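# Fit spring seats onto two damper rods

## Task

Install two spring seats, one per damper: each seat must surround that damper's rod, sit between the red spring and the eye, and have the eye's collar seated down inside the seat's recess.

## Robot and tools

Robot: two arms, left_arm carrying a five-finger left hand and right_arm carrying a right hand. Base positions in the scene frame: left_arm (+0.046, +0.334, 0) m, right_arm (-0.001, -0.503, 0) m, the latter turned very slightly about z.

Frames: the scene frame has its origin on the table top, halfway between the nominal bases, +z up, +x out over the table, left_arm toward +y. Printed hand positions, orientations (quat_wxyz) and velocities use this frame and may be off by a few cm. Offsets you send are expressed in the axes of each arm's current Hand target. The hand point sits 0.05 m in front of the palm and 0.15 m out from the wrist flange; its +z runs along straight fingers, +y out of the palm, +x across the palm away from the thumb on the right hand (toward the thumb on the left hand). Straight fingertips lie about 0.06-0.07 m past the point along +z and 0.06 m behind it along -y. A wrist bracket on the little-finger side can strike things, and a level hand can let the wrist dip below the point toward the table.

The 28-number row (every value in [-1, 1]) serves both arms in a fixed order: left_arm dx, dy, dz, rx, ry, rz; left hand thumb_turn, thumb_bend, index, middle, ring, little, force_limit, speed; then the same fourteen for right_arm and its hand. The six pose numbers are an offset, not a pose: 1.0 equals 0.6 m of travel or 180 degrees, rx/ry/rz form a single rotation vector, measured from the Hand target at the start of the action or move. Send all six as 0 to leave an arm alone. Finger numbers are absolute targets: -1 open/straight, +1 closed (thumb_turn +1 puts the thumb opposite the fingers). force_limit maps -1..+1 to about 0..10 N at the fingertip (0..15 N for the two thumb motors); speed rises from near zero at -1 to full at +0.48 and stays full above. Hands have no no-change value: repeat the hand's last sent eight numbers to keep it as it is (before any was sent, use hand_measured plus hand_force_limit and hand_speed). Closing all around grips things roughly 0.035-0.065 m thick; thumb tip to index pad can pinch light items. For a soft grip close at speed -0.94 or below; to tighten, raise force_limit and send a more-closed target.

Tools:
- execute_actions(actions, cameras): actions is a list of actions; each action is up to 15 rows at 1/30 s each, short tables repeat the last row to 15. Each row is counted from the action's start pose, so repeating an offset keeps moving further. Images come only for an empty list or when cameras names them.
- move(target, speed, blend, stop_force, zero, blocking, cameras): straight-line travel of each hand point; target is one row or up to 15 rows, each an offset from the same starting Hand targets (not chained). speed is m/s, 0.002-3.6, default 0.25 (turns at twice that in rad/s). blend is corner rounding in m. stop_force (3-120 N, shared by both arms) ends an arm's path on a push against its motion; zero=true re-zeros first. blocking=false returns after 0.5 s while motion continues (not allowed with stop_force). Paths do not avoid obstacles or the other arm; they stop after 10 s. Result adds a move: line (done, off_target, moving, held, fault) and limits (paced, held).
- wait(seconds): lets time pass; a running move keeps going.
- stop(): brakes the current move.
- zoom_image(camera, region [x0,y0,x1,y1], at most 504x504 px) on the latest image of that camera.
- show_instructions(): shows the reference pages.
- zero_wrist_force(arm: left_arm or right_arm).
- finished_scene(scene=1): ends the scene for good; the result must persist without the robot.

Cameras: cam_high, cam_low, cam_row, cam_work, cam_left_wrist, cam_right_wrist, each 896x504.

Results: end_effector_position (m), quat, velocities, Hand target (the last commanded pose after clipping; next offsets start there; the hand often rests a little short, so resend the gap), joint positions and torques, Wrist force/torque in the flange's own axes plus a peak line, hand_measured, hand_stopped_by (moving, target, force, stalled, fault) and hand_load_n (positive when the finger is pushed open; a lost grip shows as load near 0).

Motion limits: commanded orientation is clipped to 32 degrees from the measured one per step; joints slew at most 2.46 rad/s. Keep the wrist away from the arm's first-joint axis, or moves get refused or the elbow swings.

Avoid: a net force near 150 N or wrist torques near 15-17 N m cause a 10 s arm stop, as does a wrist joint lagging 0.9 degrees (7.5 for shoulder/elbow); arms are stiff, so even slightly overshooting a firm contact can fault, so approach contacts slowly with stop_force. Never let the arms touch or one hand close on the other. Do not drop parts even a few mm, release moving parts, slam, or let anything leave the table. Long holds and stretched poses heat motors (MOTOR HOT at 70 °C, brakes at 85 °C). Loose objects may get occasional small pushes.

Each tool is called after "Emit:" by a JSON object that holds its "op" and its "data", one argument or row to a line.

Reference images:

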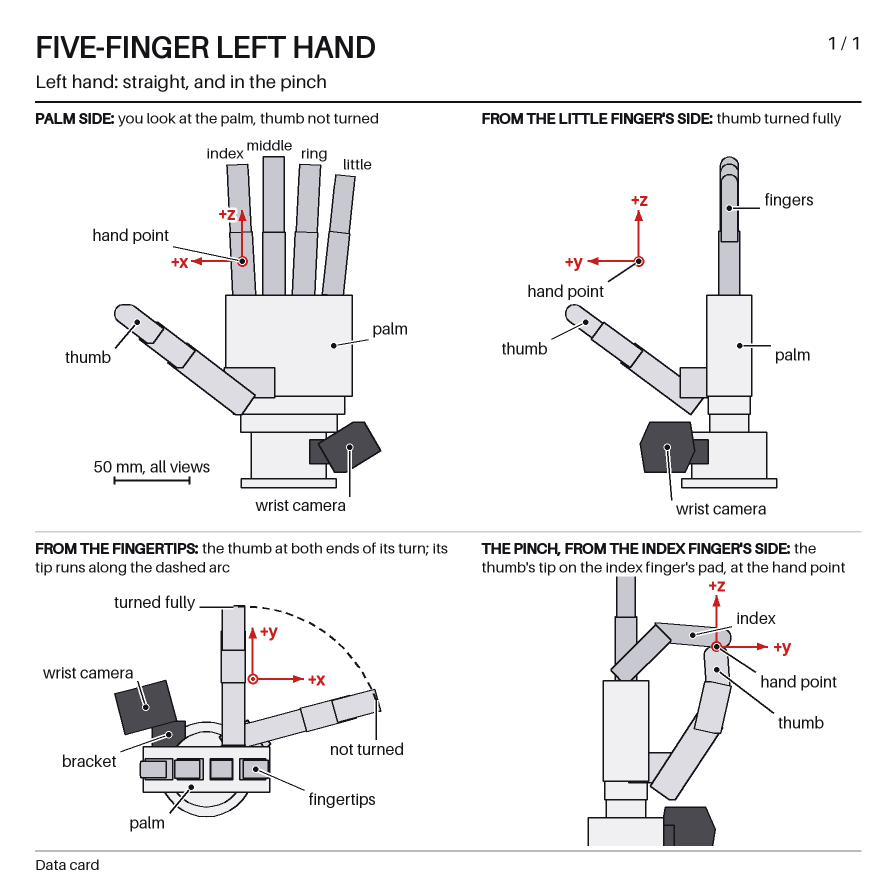

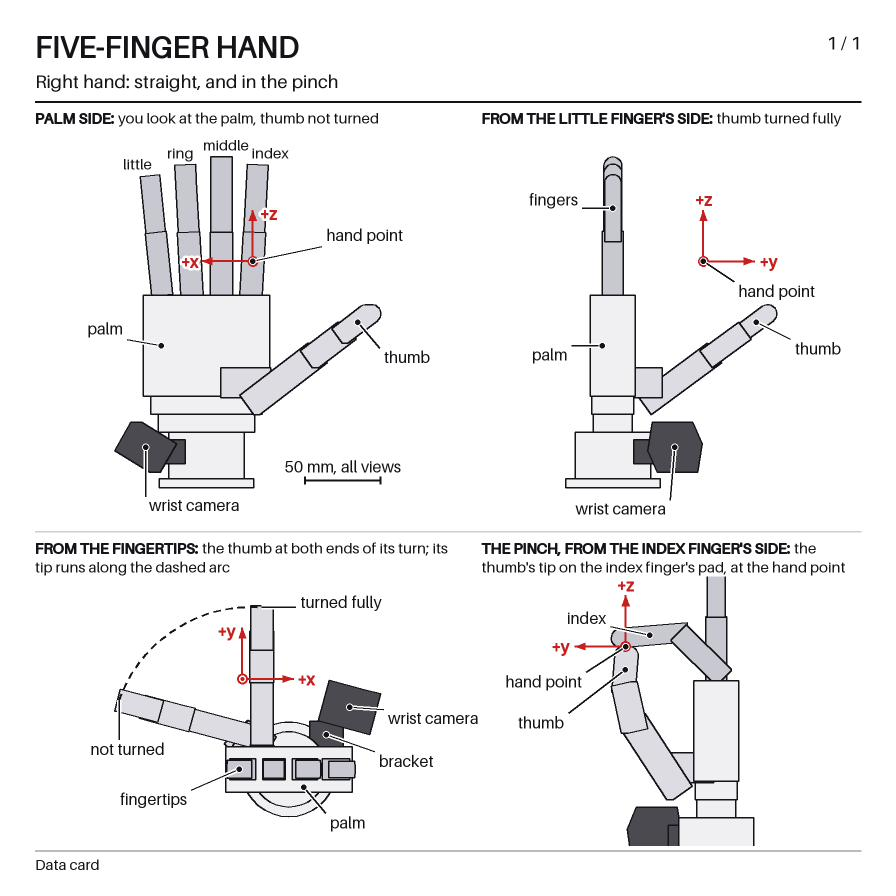

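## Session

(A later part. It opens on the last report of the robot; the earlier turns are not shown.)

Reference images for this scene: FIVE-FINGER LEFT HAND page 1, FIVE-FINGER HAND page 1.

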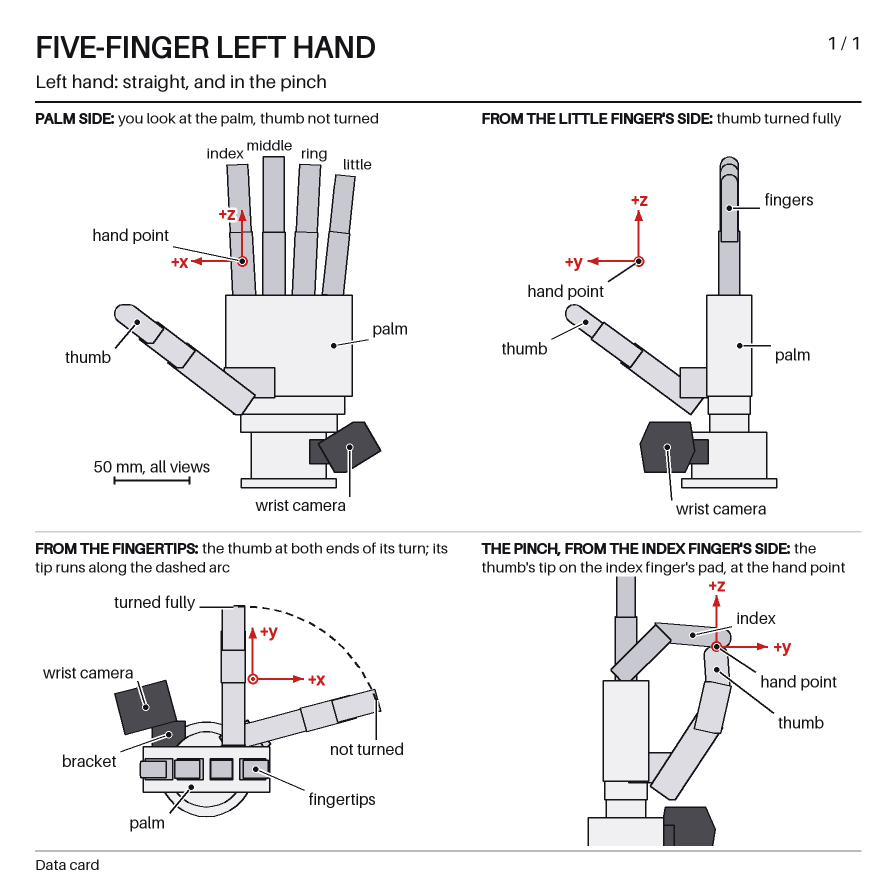

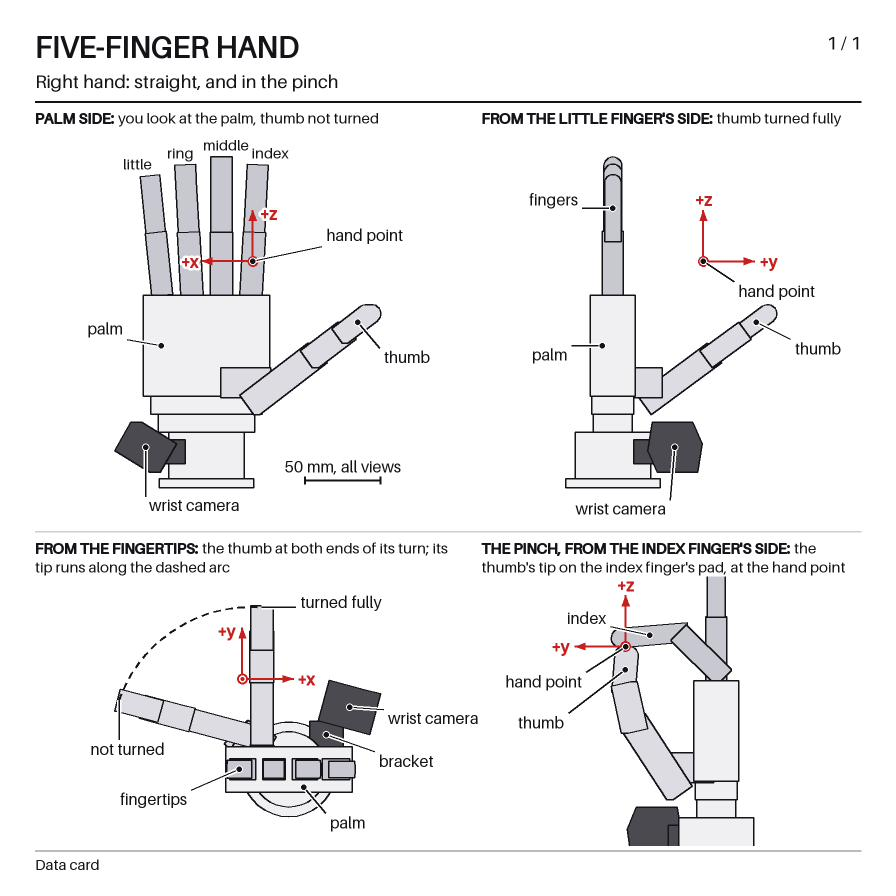

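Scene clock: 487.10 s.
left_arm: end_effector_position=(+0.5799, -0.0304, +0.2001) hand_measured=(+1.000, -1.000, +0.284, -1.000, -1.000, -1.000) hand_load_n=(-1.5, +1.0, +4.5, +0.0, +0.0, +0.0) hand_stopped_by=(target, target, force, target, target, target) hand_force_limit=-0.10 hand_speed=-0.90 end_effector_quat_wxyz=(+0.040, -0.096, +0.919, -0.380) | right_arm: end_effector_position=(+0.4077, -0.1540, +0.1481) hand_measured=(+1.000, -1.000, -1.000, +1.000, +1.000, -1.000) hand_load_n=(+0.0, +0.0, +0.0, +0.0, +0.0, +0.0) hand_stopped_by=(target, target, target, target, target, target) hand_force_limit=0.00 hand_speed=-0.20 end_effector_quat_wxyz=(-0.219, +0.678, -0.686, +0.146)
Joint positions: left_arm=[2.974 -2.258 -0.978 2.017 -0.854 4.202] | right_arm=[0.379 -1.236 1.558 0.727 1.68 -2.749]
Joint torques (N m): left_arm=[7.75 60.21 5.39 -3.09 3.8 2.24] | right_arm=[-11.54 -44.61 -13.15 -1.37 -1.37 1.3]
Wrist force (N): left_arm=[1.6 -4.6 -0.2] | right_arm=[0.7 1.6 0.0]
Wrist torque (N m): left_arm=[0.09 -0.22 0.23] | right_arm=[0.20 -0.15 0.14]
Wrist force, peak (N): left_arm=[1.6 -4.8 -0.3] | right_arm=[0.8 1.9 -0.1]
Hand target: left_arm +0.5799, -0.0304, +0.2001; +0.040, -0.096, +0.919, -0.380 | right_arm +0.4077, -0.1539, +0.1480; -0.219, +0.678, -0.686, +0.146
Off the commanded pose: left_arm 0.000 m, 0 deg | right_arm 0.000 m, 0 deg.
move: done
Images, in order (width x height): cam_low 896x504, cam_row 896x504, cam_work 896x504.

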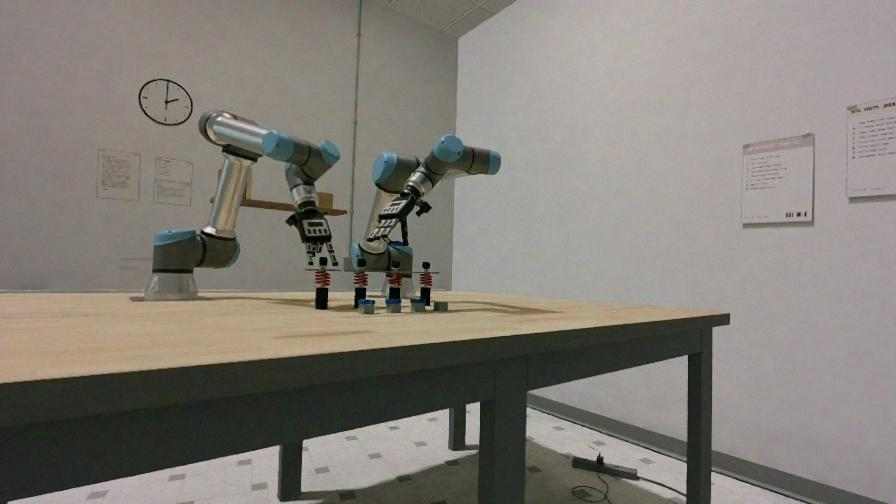

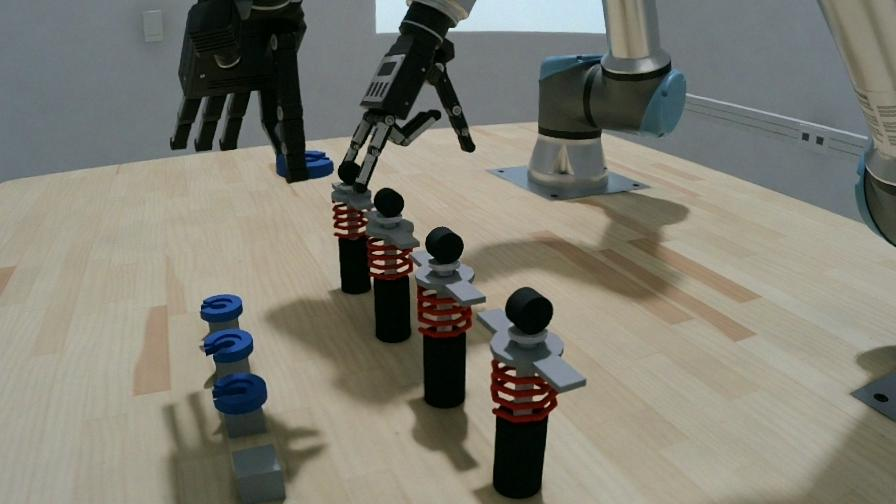

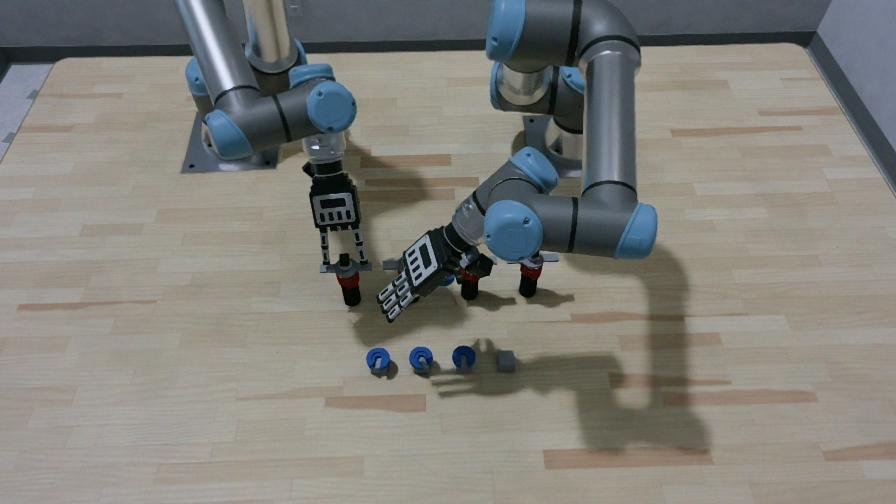

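Emit:
{"op": "zero_wrist_force", "data": {
  "arm": "right_arm"
}}

Emit:
{"op": "move", "data": {
  "target": [0, 0, 0, 0, 0, 0, 1, -1, 0.6, -1, -1, -1, -0.1, -0.9, 0.0018, 0.0153, 0.02, 0, 0, 0, 1, -1, -1, 1, 1, -1, 0, -0.2],
  "speed": 0.01,
  "stop_force": 5,
  "cameras": ["cam_work", "cam_row", "cam_low"]
}}

Emit:
{"op": "zoom_image", "data": {
  "camera": "cam_row",
  "region": [300, 120, 420, 300]
}}

Emit:
{"op": "zoom_image", "data": {
  "camera": "cam_work",
  "region": [300, 220, 400, 310]
}}

Emit:
{"op": "zoom_image", "data": {
  "camera": "cam_low",
  "region": [280, 220, 370, 310]
}}

Wrist force sensor zeroed.

Scene clock: 497.67 s.
left_arm: end_effector_position=(+0.5799, -0.0304, +0.2001) hand_measured=(+1.000, -1.000, +0.284, -1.000, -1.000, -1.000) hand_load_n=(-1.5, +0.5, +4.5, +0.0, +0.0, +0.0) hand_stopped_by=(target, target, force, target, target, target) hand_force_limit=-0.10 hand_speed=-0.90 end_effector_quat_wxyz=(+0.040, -0.096, +0.919, -0.380) | right_arm: end_effector_position=(+0.4064, -0.1536, +0.1381) hand_measured=(+1.000, -1.000, -1.000, +1.000, +1.000, -1.000) hand_load_n=(+0.0, +0.0, +0.0, +0.0, +0.0, +0.0) hand_stopped_by=(target, target, target, target, target, target) hand_force_limit=0.00 hand_speed=-0.20 end_effector_quat_wxyz=(-0.219, +0.678, -0.686, +0.146)
Joint positions: left_arm=[2.974 -2.258 -0.978 2.017 -0.854 4.202] | right_arm=[0.38 -1.23 1.577 0.702 1.681 -2.747]
Joint torques (N m): left_arm=[7.32 61.03 5.12 -2.75 3.86 2.25] | right_arm=[-11.09 -42.85 -24.79 4.15 -1.18 -1.44]
Wrist force (N, zeroed by zero_wrist_force on right_arm): left_arm=[1.7 -4.6 -0.2] | right_arm=[-0.8 -0.5 -4.8]
Wrist torque (N m, zeroed by zero_wrist_force on right_arm): left_arm=[0.09 -0.24 0.23] | right_arm=[0.30 0.29 -0.08]
Wrist force, peak (N, zeroed by zero_wrist_force on right_arm): left_arm=[1.7 -4.9 -0.3] | right_arm=[-1.0 -5.4 -12.6]
Hand target: left_arm +0.5799, -0.0304, +0.2001; +0.040, -0.096, +0.919, -0.380 | right_arm +0.4064, -0.1536, +0.1381; -0.219, +0.678, -0.686, +0.146 (not the last commanded pose)
Off the commanded pose: left_arm 0.000 m, 0 deg | right_arm 0.005 m, 0 deg.
move: contact (right_arm)
Images, in order (width x height): cam_low 896x504, cam_row 896x504, cam_work 896x504.

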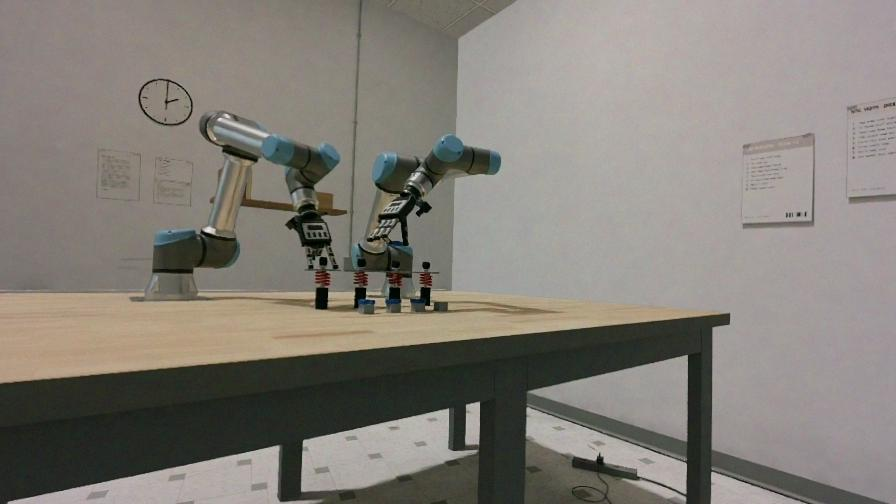

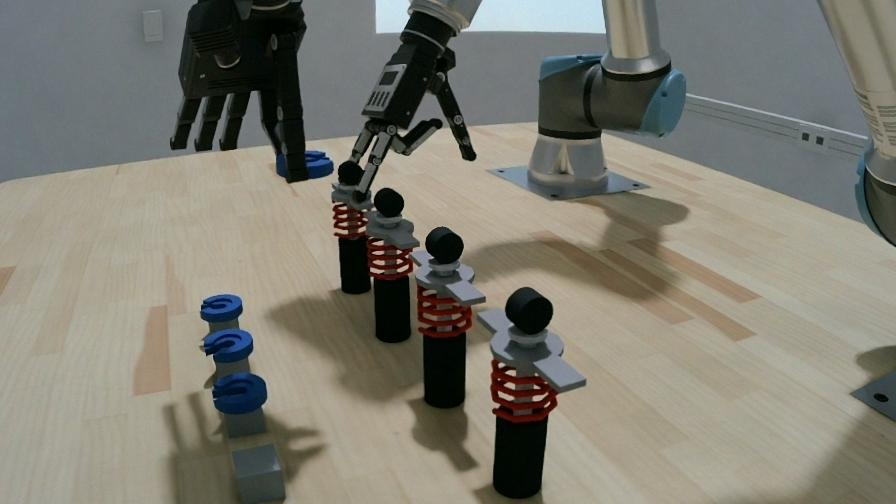

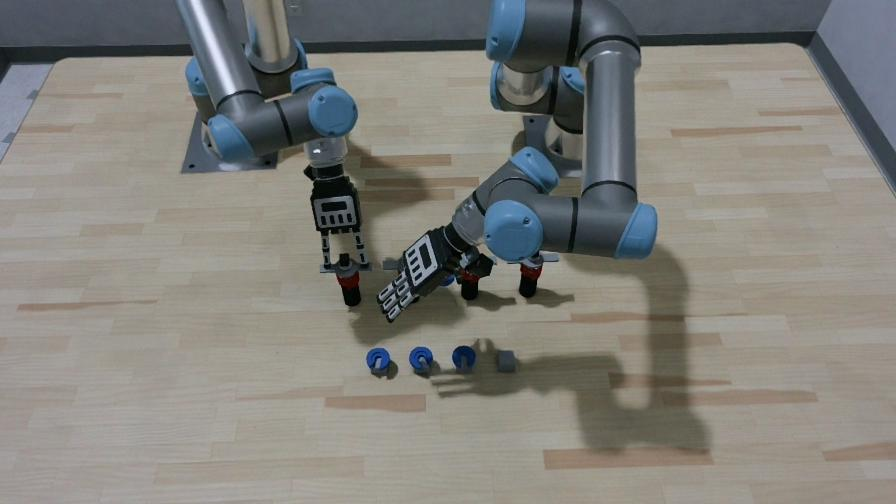

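Scaled by 2.800.

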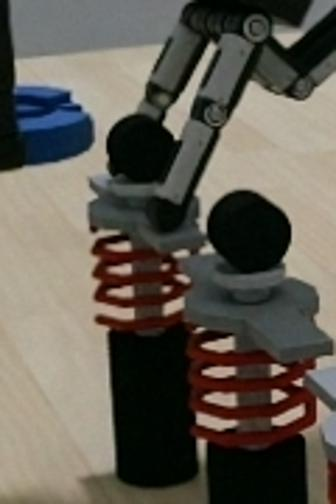

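Scaled by 5.040.

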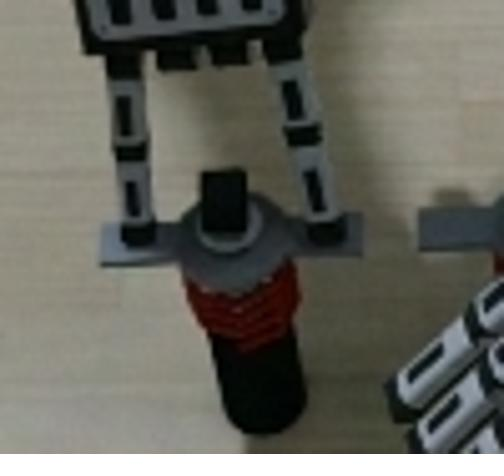

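Scaled by 5.600.

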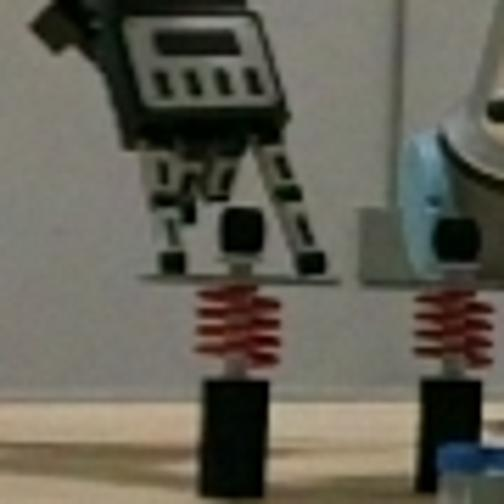

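Emit:
{"op": "move", "data": {
  "target": [0, 0, 0, 0, 0, 0, 1, -1, 0.6, -1, -1, -1, -0.1, -0.9, 0.001, 0.005, 0.0086, 0, 0, 0, 1, -1, -1, 1, 1, -1, 0, -0.2],
  "speed": 0.01,
  "stop_force": 40,
  "cameras": ["cam_work", "cam_row", "cam_low"]
}}

Emit:
{"op": "zoom_image", "data": {
  "camera": "cam_row",
  "region": [300, 120, 420, 300]
}}

Emit:
{"op": "zoom_image", "data": {
  "camera": "cam_low",
  "region": [280, 220, 370, 310]
}}

Scene clock: 505.93 s.
left_arm: end_effector_position=(+0.5799, -0.0304, +0.2001) hand_measured=(+1.000, -1.000, +0.284, -1.000, -1.000, -1.000) hand_load_n=(-1.0, +0.5, +4.5, +0.0, +0.0, +0.0) hand_stopped_by=(target, target, force, target, target, target) hand_force_limit=-0.10 hand_speed=-0.90 end_effector_quat_wxyz=(+0.040, -0.096, +0.919, -0.380) | right_arm: end_effector_position=(+0.4064, -0.1536, +0.1347) hand_measured=(+1.000, -1.000, -1.000, +1.000, +1.000, -1.000) hand_load_n=(+0.0, +0.0, +0.5, +0.0, +0.0, +0.0) hand_stopped_by=(target, target, target, target, target, target) hand_force_limit=0.00 hand_speed=-0.20 end_effector_quat_wxyz=(-0.219, +0.678, -0.686, +0.146)
Joint positions: left_arm=[2.974 -2.258 -0.978 2.017 -0.854 4.202] | right_arm=[0.38 -1.227 1.582 0.694 1.681 -2.747]
Joint torques (N m): left_arm=[6.98 60.66 5.09 -2.35 3.76 2.12] | right_arm=[-7.34 -21.23 -12.36 4.09 -0.65 -0.22]
Wrist force (N, zeroed by zero_wrist_force on right_arm): left_arm=[1.5 -4.5 -0.3] | right_arm=[-6.1 -14.5 -40.8]
Wrist torque (N m, zeroed by zero_wrist_force on right_arm): left_arm=[0.11 -0.21 0.21] | right_arm=[2.40 1.72 -0.87]
Wrist force, peak (N, zeroed by zero_wrist_force on right_arm): left_arm=[1.6 -4.9 -0.1] | right_arm=[-6.5 -16.7 -44.2]
Hand target: left_arm +0.5799, -0.0304, +0.2001; +0.040, -0.096, +0.919, -0.380 | right_arm +0.4064, -0.1536, +0.1347; -0.219, +0.678, -0.686, +0.146 (not the last commanded pose)
Off the commanded pose: left_arm 0.000 m, 0 deg | right_arm 0.003 m, 0 deg.
move: contact (right_arm)
Images, in order (width x height): cam_low 896x504, cam_row 896x504, cam_work 896x504.

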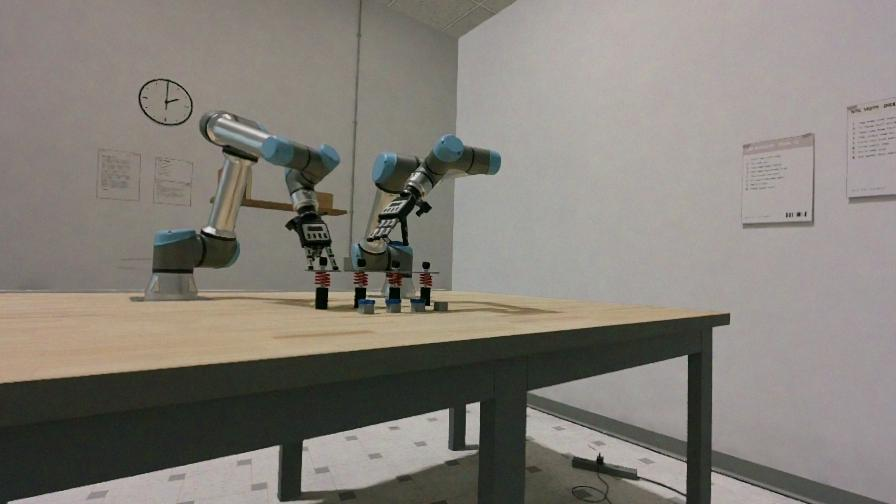

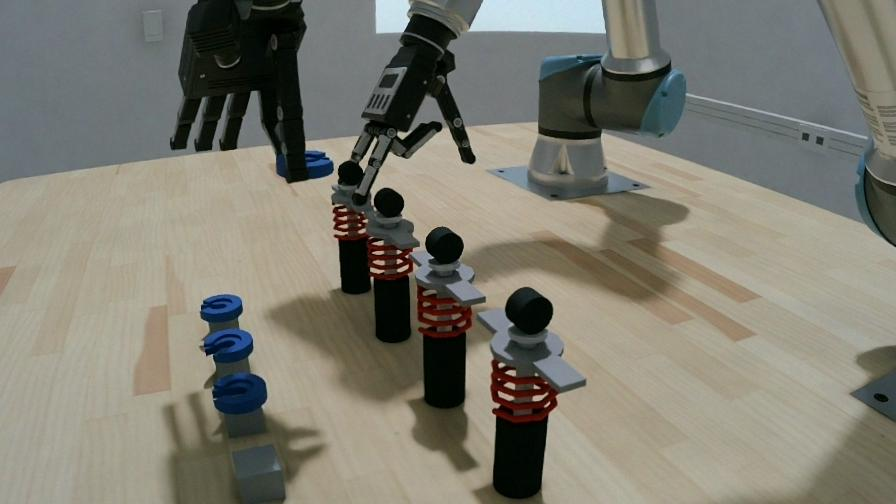

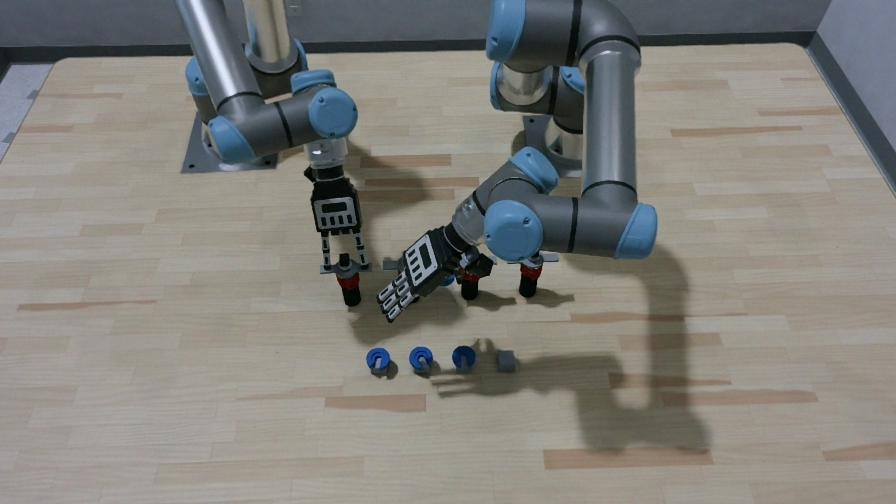

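Scaled by 2.800.

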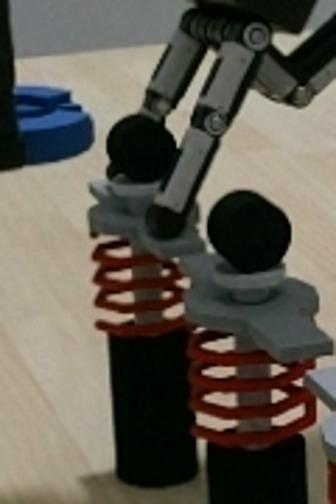

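Scaled by 5.600.

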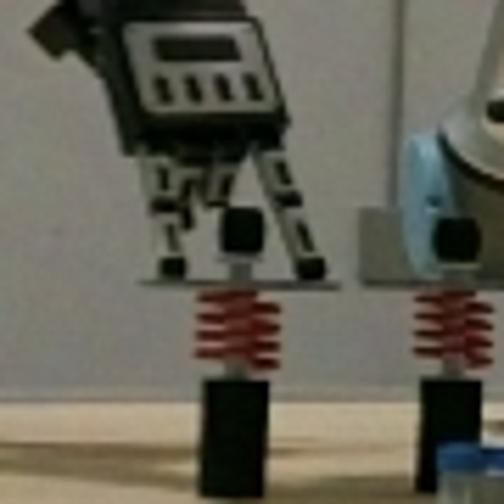

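Emit:
{"op": "move", "data": {
  "target": [0, 0, 0, 0, 0, 0, 1, -1, 0.6, -1, -1, -1, -0.1, -0.9, 0.0005, 0.0017, 0.0029, 0, 0, 0, 1, -1, -1, 1, 1, -1, 0, -0.2],
  "speed": 0.005,
  "cameras": ["cam_low"]
}}

Emit:
{"op": "zoom_image", "data": {
  "camera": "cam_low",
  "region": [280, 220, 370, 310]
}}

Scene clock: 536.77 s.
left_arm: end_effector_position=(+0.5799, -0.0304, +0.2001) hand_measured=(+1.000, -1.000, +0.284, -1.000, -1.000, -1.000) hand_load_n=(-1.5, +0.5, +4.5, +0.0, -0.5, +0.0) hand_stopped_by=(target, target, force, target, target, target) hand_force_limit=-0.10 hand_speed=-0.90 end_effector_quat_wxyz=(+0.040, -0.096, +0.919, -0.380) | right_arm: end_effector_position=(+0.4064, -0.1537, +0.1328) hand_measured=(+1.000, -1.000, -1.000, +1.000, +1.000, -1.000) hand_load_n=(+0.0, +0.0, +0.0, +0.0, +0.0, +0.5) hand_stopped_by=(target, target, target, target, target, target) hand_force_limit=0.00 hand_speed=-0.20 end_effector_quat_wxyz=(-0.219, +0.678, -0.686, +0.146)
Joint positions: left_arm=[2.974 -2.258 -0.978 2.017 -0.854 4.202] | right_arm=[0.38 -1.226 1.586 0.689 1.681 -2.748]
Joint torques (N m): left_arm=[7.55 60.58 5.43 -2.03 3.75 1.97] | right_arm=[-18.57 9.96 6.93 -1.79 -2.19 -1.24]
Wrist force (N, zeroed by zero_wrist_force on right_arm): left_arm=[1.5 -4.6 -0.3] | right_arm=[-8.7 -19.8 -54.1]
Wrist torque (N m, zeroed by zero_wrist_force on right_arm): left_arm=[0.10 -0.21 0.22] | right_arm=[3.06 2.25 -1.27]
Wrist force, peak (N, zeroed by zero_wrist_force on right_arm): left_arm=[1.7 -4.9 -0.3] | right_arm=[-8.7 -19.8 -54.1]
Hand target: left_arm +0.5799, -0.0304, +0.2001; +0.040, -0.096, +0.919, -0.380 | right_arm +0.4064, -0.1537, +0.1326; -0.219, +0.678, -0.686, +0.146
Off the commanded pose: left_arm 0.000 m, 0 deg | right_arm 0.000 m, 0 deg.
move: done

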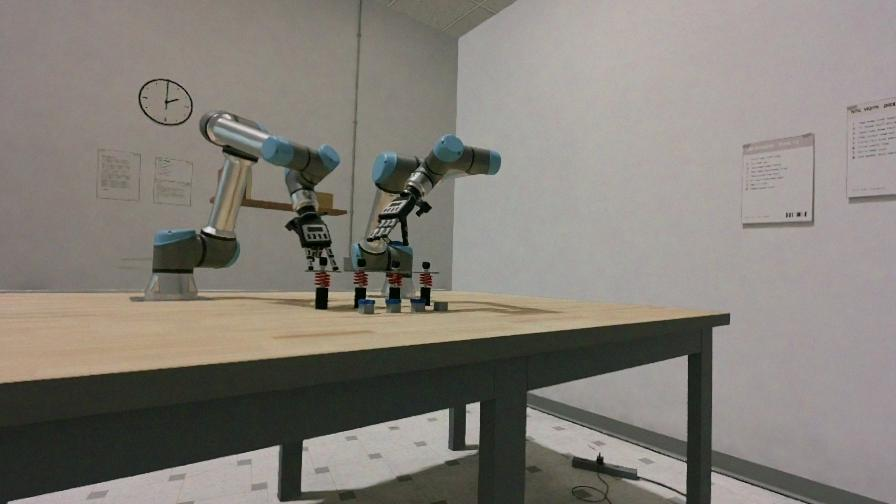

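Scaled by 5.600.

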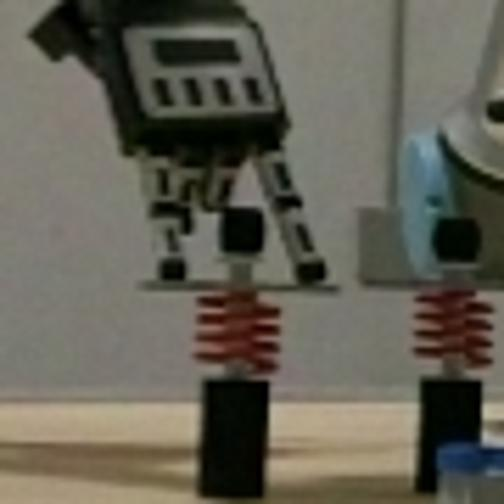

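Emit:
{"op": "move", "data": {
  "target": [0,0,0,0,0,0,1,-1,0.6,-1,-1,-1,-0.1,-0.9,0.00034,0.00166,0.00287,0,0,0,1,-1,-1,1,1,-1,0,-0.2],
  "speed": 0.01,
  "cameras": ["all"]
}}

Scene clock: 555.03 s.
left_arm: end_effector_position=(+0.5799, -0.0304, +0.2001) hand_measured=(+1.000, -1.000, +0.284, -1.000, -1.000, -1.000) hand_load_n=(-1.5, +0.5, +4.5, +0.0, +0.0, +0.0) hand_stopped_by=(target, target, force, target, target, target) hand_force_limit=-0.10 hand_speed=-0.90 end_effector_quat_wxyz=(+0.040, -0.096, +0.919, -0.380) | right_arm: end_effector_position=(+0.4064, -0.1537, +0.1308) hand_measured=(+1.000, -1.000, -1.000, +1.000, +1.000, -1.000) hand_load_n=(+0.0, +0.0, +0.5, +0.0, +0.0, +0.5) hand_stopped_by=(target, target, target, target, target, target) hand_force_limit=0.00 hand_speed=-0.20 end_effector_quat_wxyz=(-0.219, +0.678, -0.686, +0.146)
Joint positions: left_arm=[2.974 -2.258 -0.978 2.017 -0.854 4.202] | right_arm=[0.38 -1.224 1.589 0.684 1.681 -2.748]
Joint torques (N m): left_arm=[7.59 60.68 5.86 -1.75 3.74 2.05] | right_arm=[-17.53 16 14.05 -1.86 -0.69 -1.17]
Wrist force (N, zeroed by zero_wrist_force on right_arm): left_arm=[1.4 -4.5 -0.3] | right_arm=[-9.3 -25.0 -67.6]
Wrist torque (N m, zeroed by zero_wrist_force on right_arm): left_arm=[0.11 -0.20 0.21] | right_arm=[3.91 2.71 -1.58]
Wrist force, peak (N, zeroed by zero_wrist_force on right_arm): left_arm=[1.7 -4.9 -0.3] | right_arm=[-9.3 -25.0 -67.6]
Hand target: left_arm +0.5799, -0.0304, +0.2001; +0.040, -0.096, +0.919, -0.380 | right_arm +0.4064, -0.1537, +0.1306; -0.219, +0.678, -0.686, +0.146
Off the commanded pose: left_arm 0.000 m, 0 deg | right_arm 0.000 m, 0 deg.
move: done

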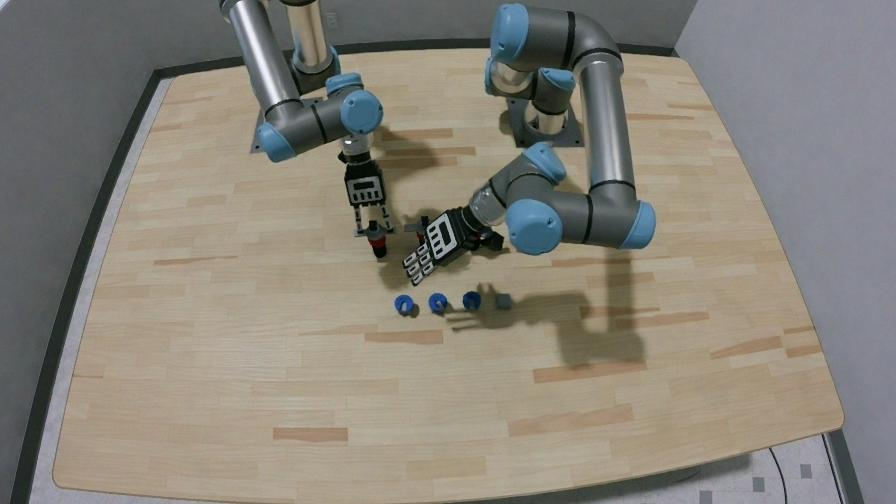

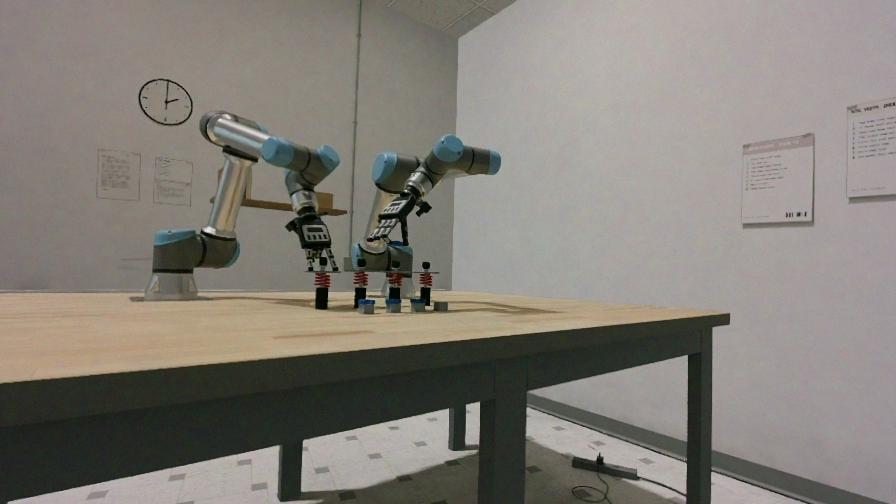

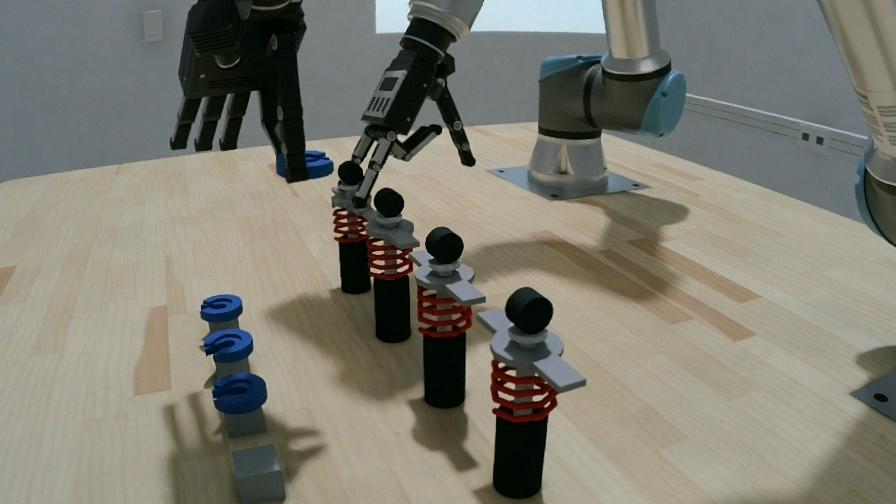

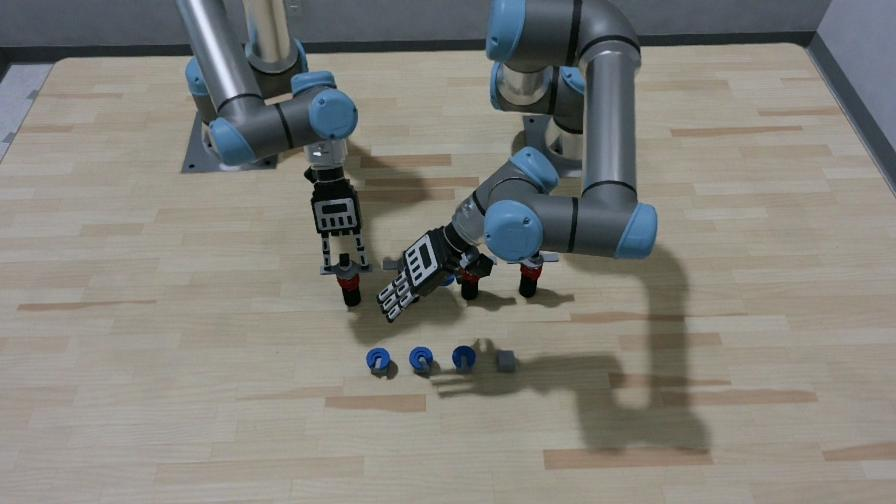

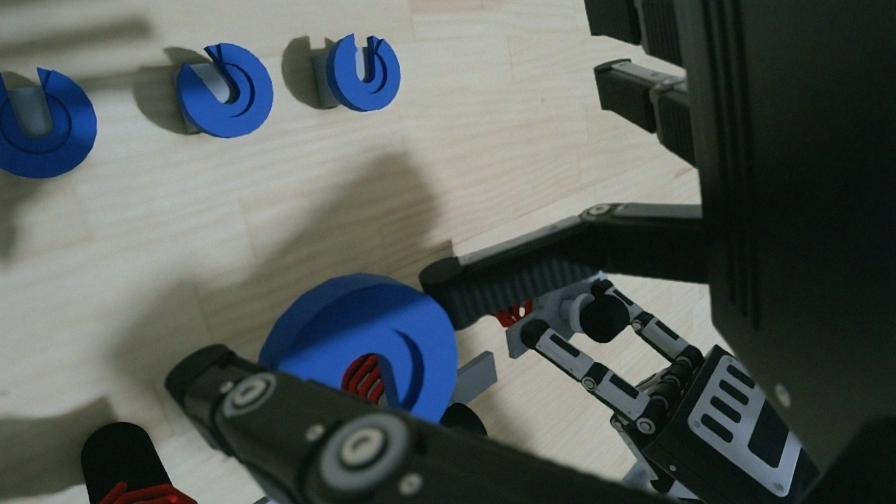

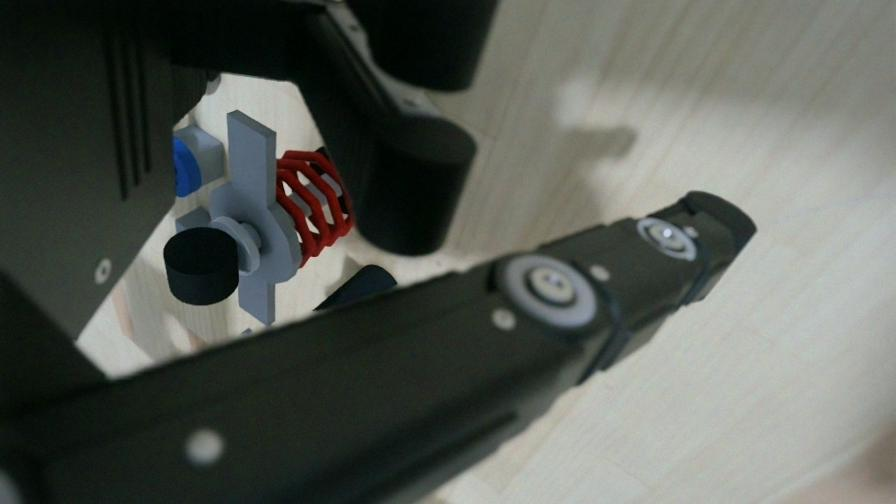

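Emit:
{"op": "move", "data": {
  "target": [0,0,0,0,0,0,1,-1,0.6,-1,-1,-1,-0.1,-0.9,0.00026,0.00124,0.00215,0,0,0,1,-1,-1,1,1,-1,0,-0.2],
  "speed": 0.01,
  "cameras": ["cam_low","cam_row"]
}}

Emit:
{"op": "zoom_image", "data": {
  "camera": "cam_low",
  "region": [280, 220, 370, 310]
}}

Emit:
{"op": "zoom_image", "data": {
  "camera": "cam_row",
  "region": [290, 130, 430, 250]
}}

Scene clock: 559.10 s.
left_arm: end_effector_position=(+0.5799, -0.0304, +0.2001) hand_measured=(+1.000, -1.000, +0.284, -1.000, -1.000, -1.000) hand_load_n=(-1.5, +1.0, +4.5, +0.0, +0.0, +0.0) hand_stopped_by=(target, target, force, target, target, target) hand_force_limit=-0.10 hand_speed=-0.90 end_effector_quat_wxyz=(+0.040, -0.096, +0.919, -0.380) | right_arm: end_effector_position=(+0.4064, -0.1537, +0.1292) hand_measured=(+1.000, -1.000, -1.000, +1.000, +1.000, -1.000) hand_load_n=(+0.0, +0.0, +0.0, +0.0, +0.5, +0.5) hand_stopped_by=(target, target, target, target, target, target) hand_force_limit=0.00 hand_speed=-0.20 end_effector_quat_wxyz=(-0.219, +0.678, -0.686, +0.146)
Joint positions: left_arm=[2.974 -2.258 -0.978 2.017 -0.854 4.202] | right_arm=[0.38 -1.223 1.591 0.681 1.681 -2.748]
Joint torques (N m): left_arm=[7.81 60.17 5.36 -1.37 3.69 2.12] | right_arm=[-6.82 23.89 15.59 -1.45 1.08 1.1]
Wrist force (N, zeroed by zero_wrist_force on right_arm): left_arm=[1.5 -4.6 -0.3] | right_arm=[-9.9 -29.4 -78.2]
Wrist torque (N m, zeroed by zero_wrist_force on right_arm): left_arm=[0.08 -0.21 0.22] | right_arm=[4.73 3.09 -1.79]
Wrist force, peak (N, zeroed by zero_wrist_force on right_arm): left_arm=[1.5 -5.0 -0.3] | right_arm=[-9.9 -29.4 -78.2]
Hand target: left_arm +0.5799, -0.0304, +0.2001; +0.040, -0.096, +0.919, -0.380 | right_arm +0.4064, -0.1537, +0.1291; -0.219, +0.678, -0.686, +0.146
Off the commanded pose: left_arm 0.000 m, 0 deg | right_arm 0.000 m, 0 deg.
move: done

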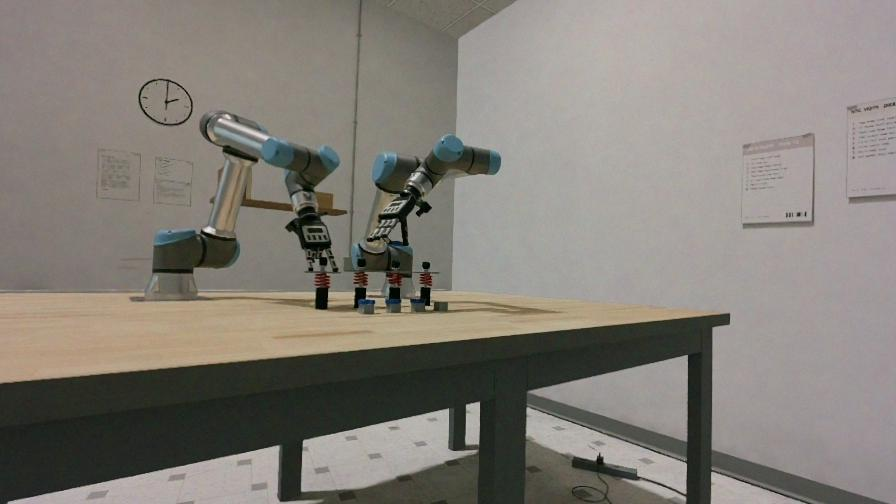

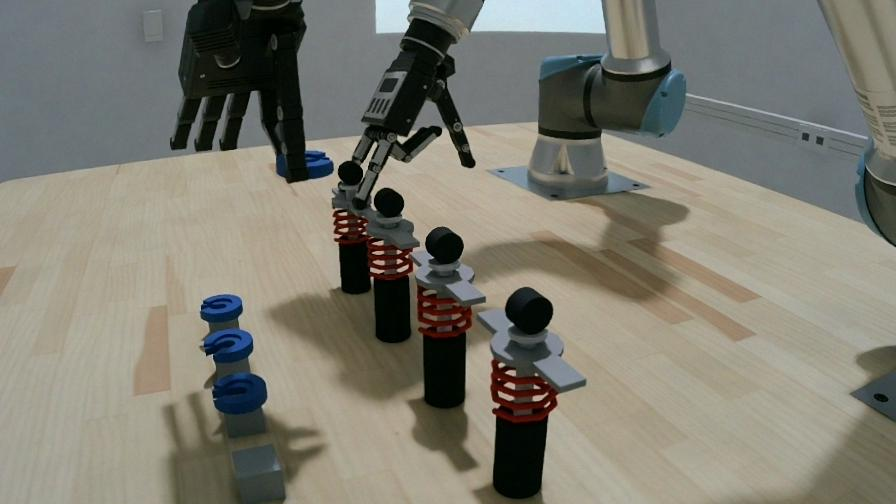

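Scaled by 5.600.

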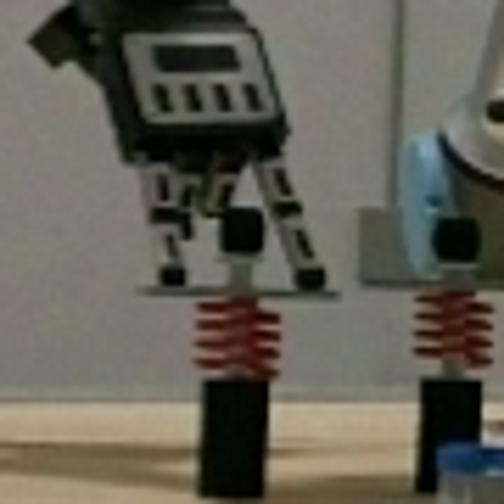

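Scaled by 3.600.

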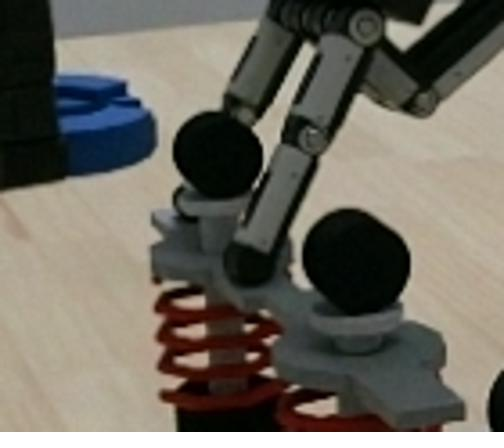

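Emit:
{"op": "zoom_image", "data": {
  "camera": "cam_low",
  "region": [306, 250, 342, 286]
}}

Emit:
{"op": "zoom_image", "data": {
  "camera": "cam_row",
  "region": [320, 150, 380, 210]
}}

Scaled by 14.000.

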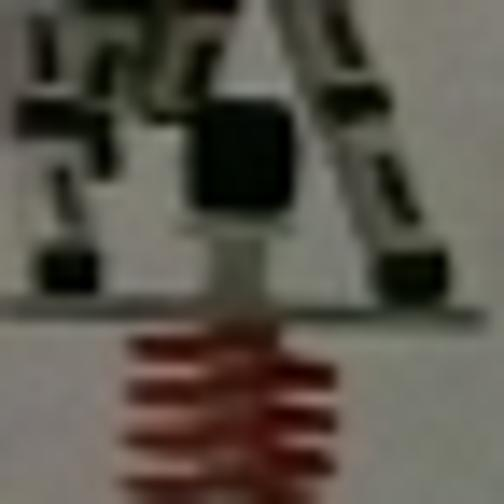

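Scaled by 8.400.

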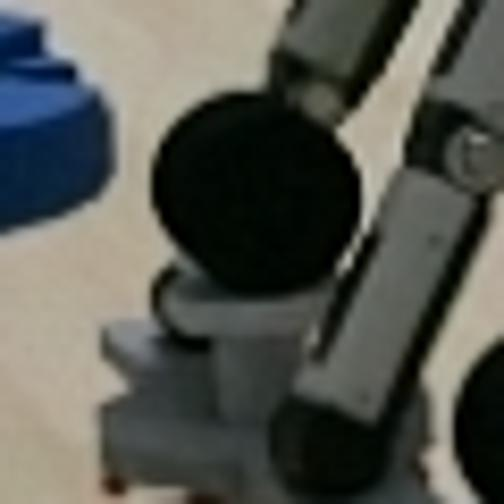

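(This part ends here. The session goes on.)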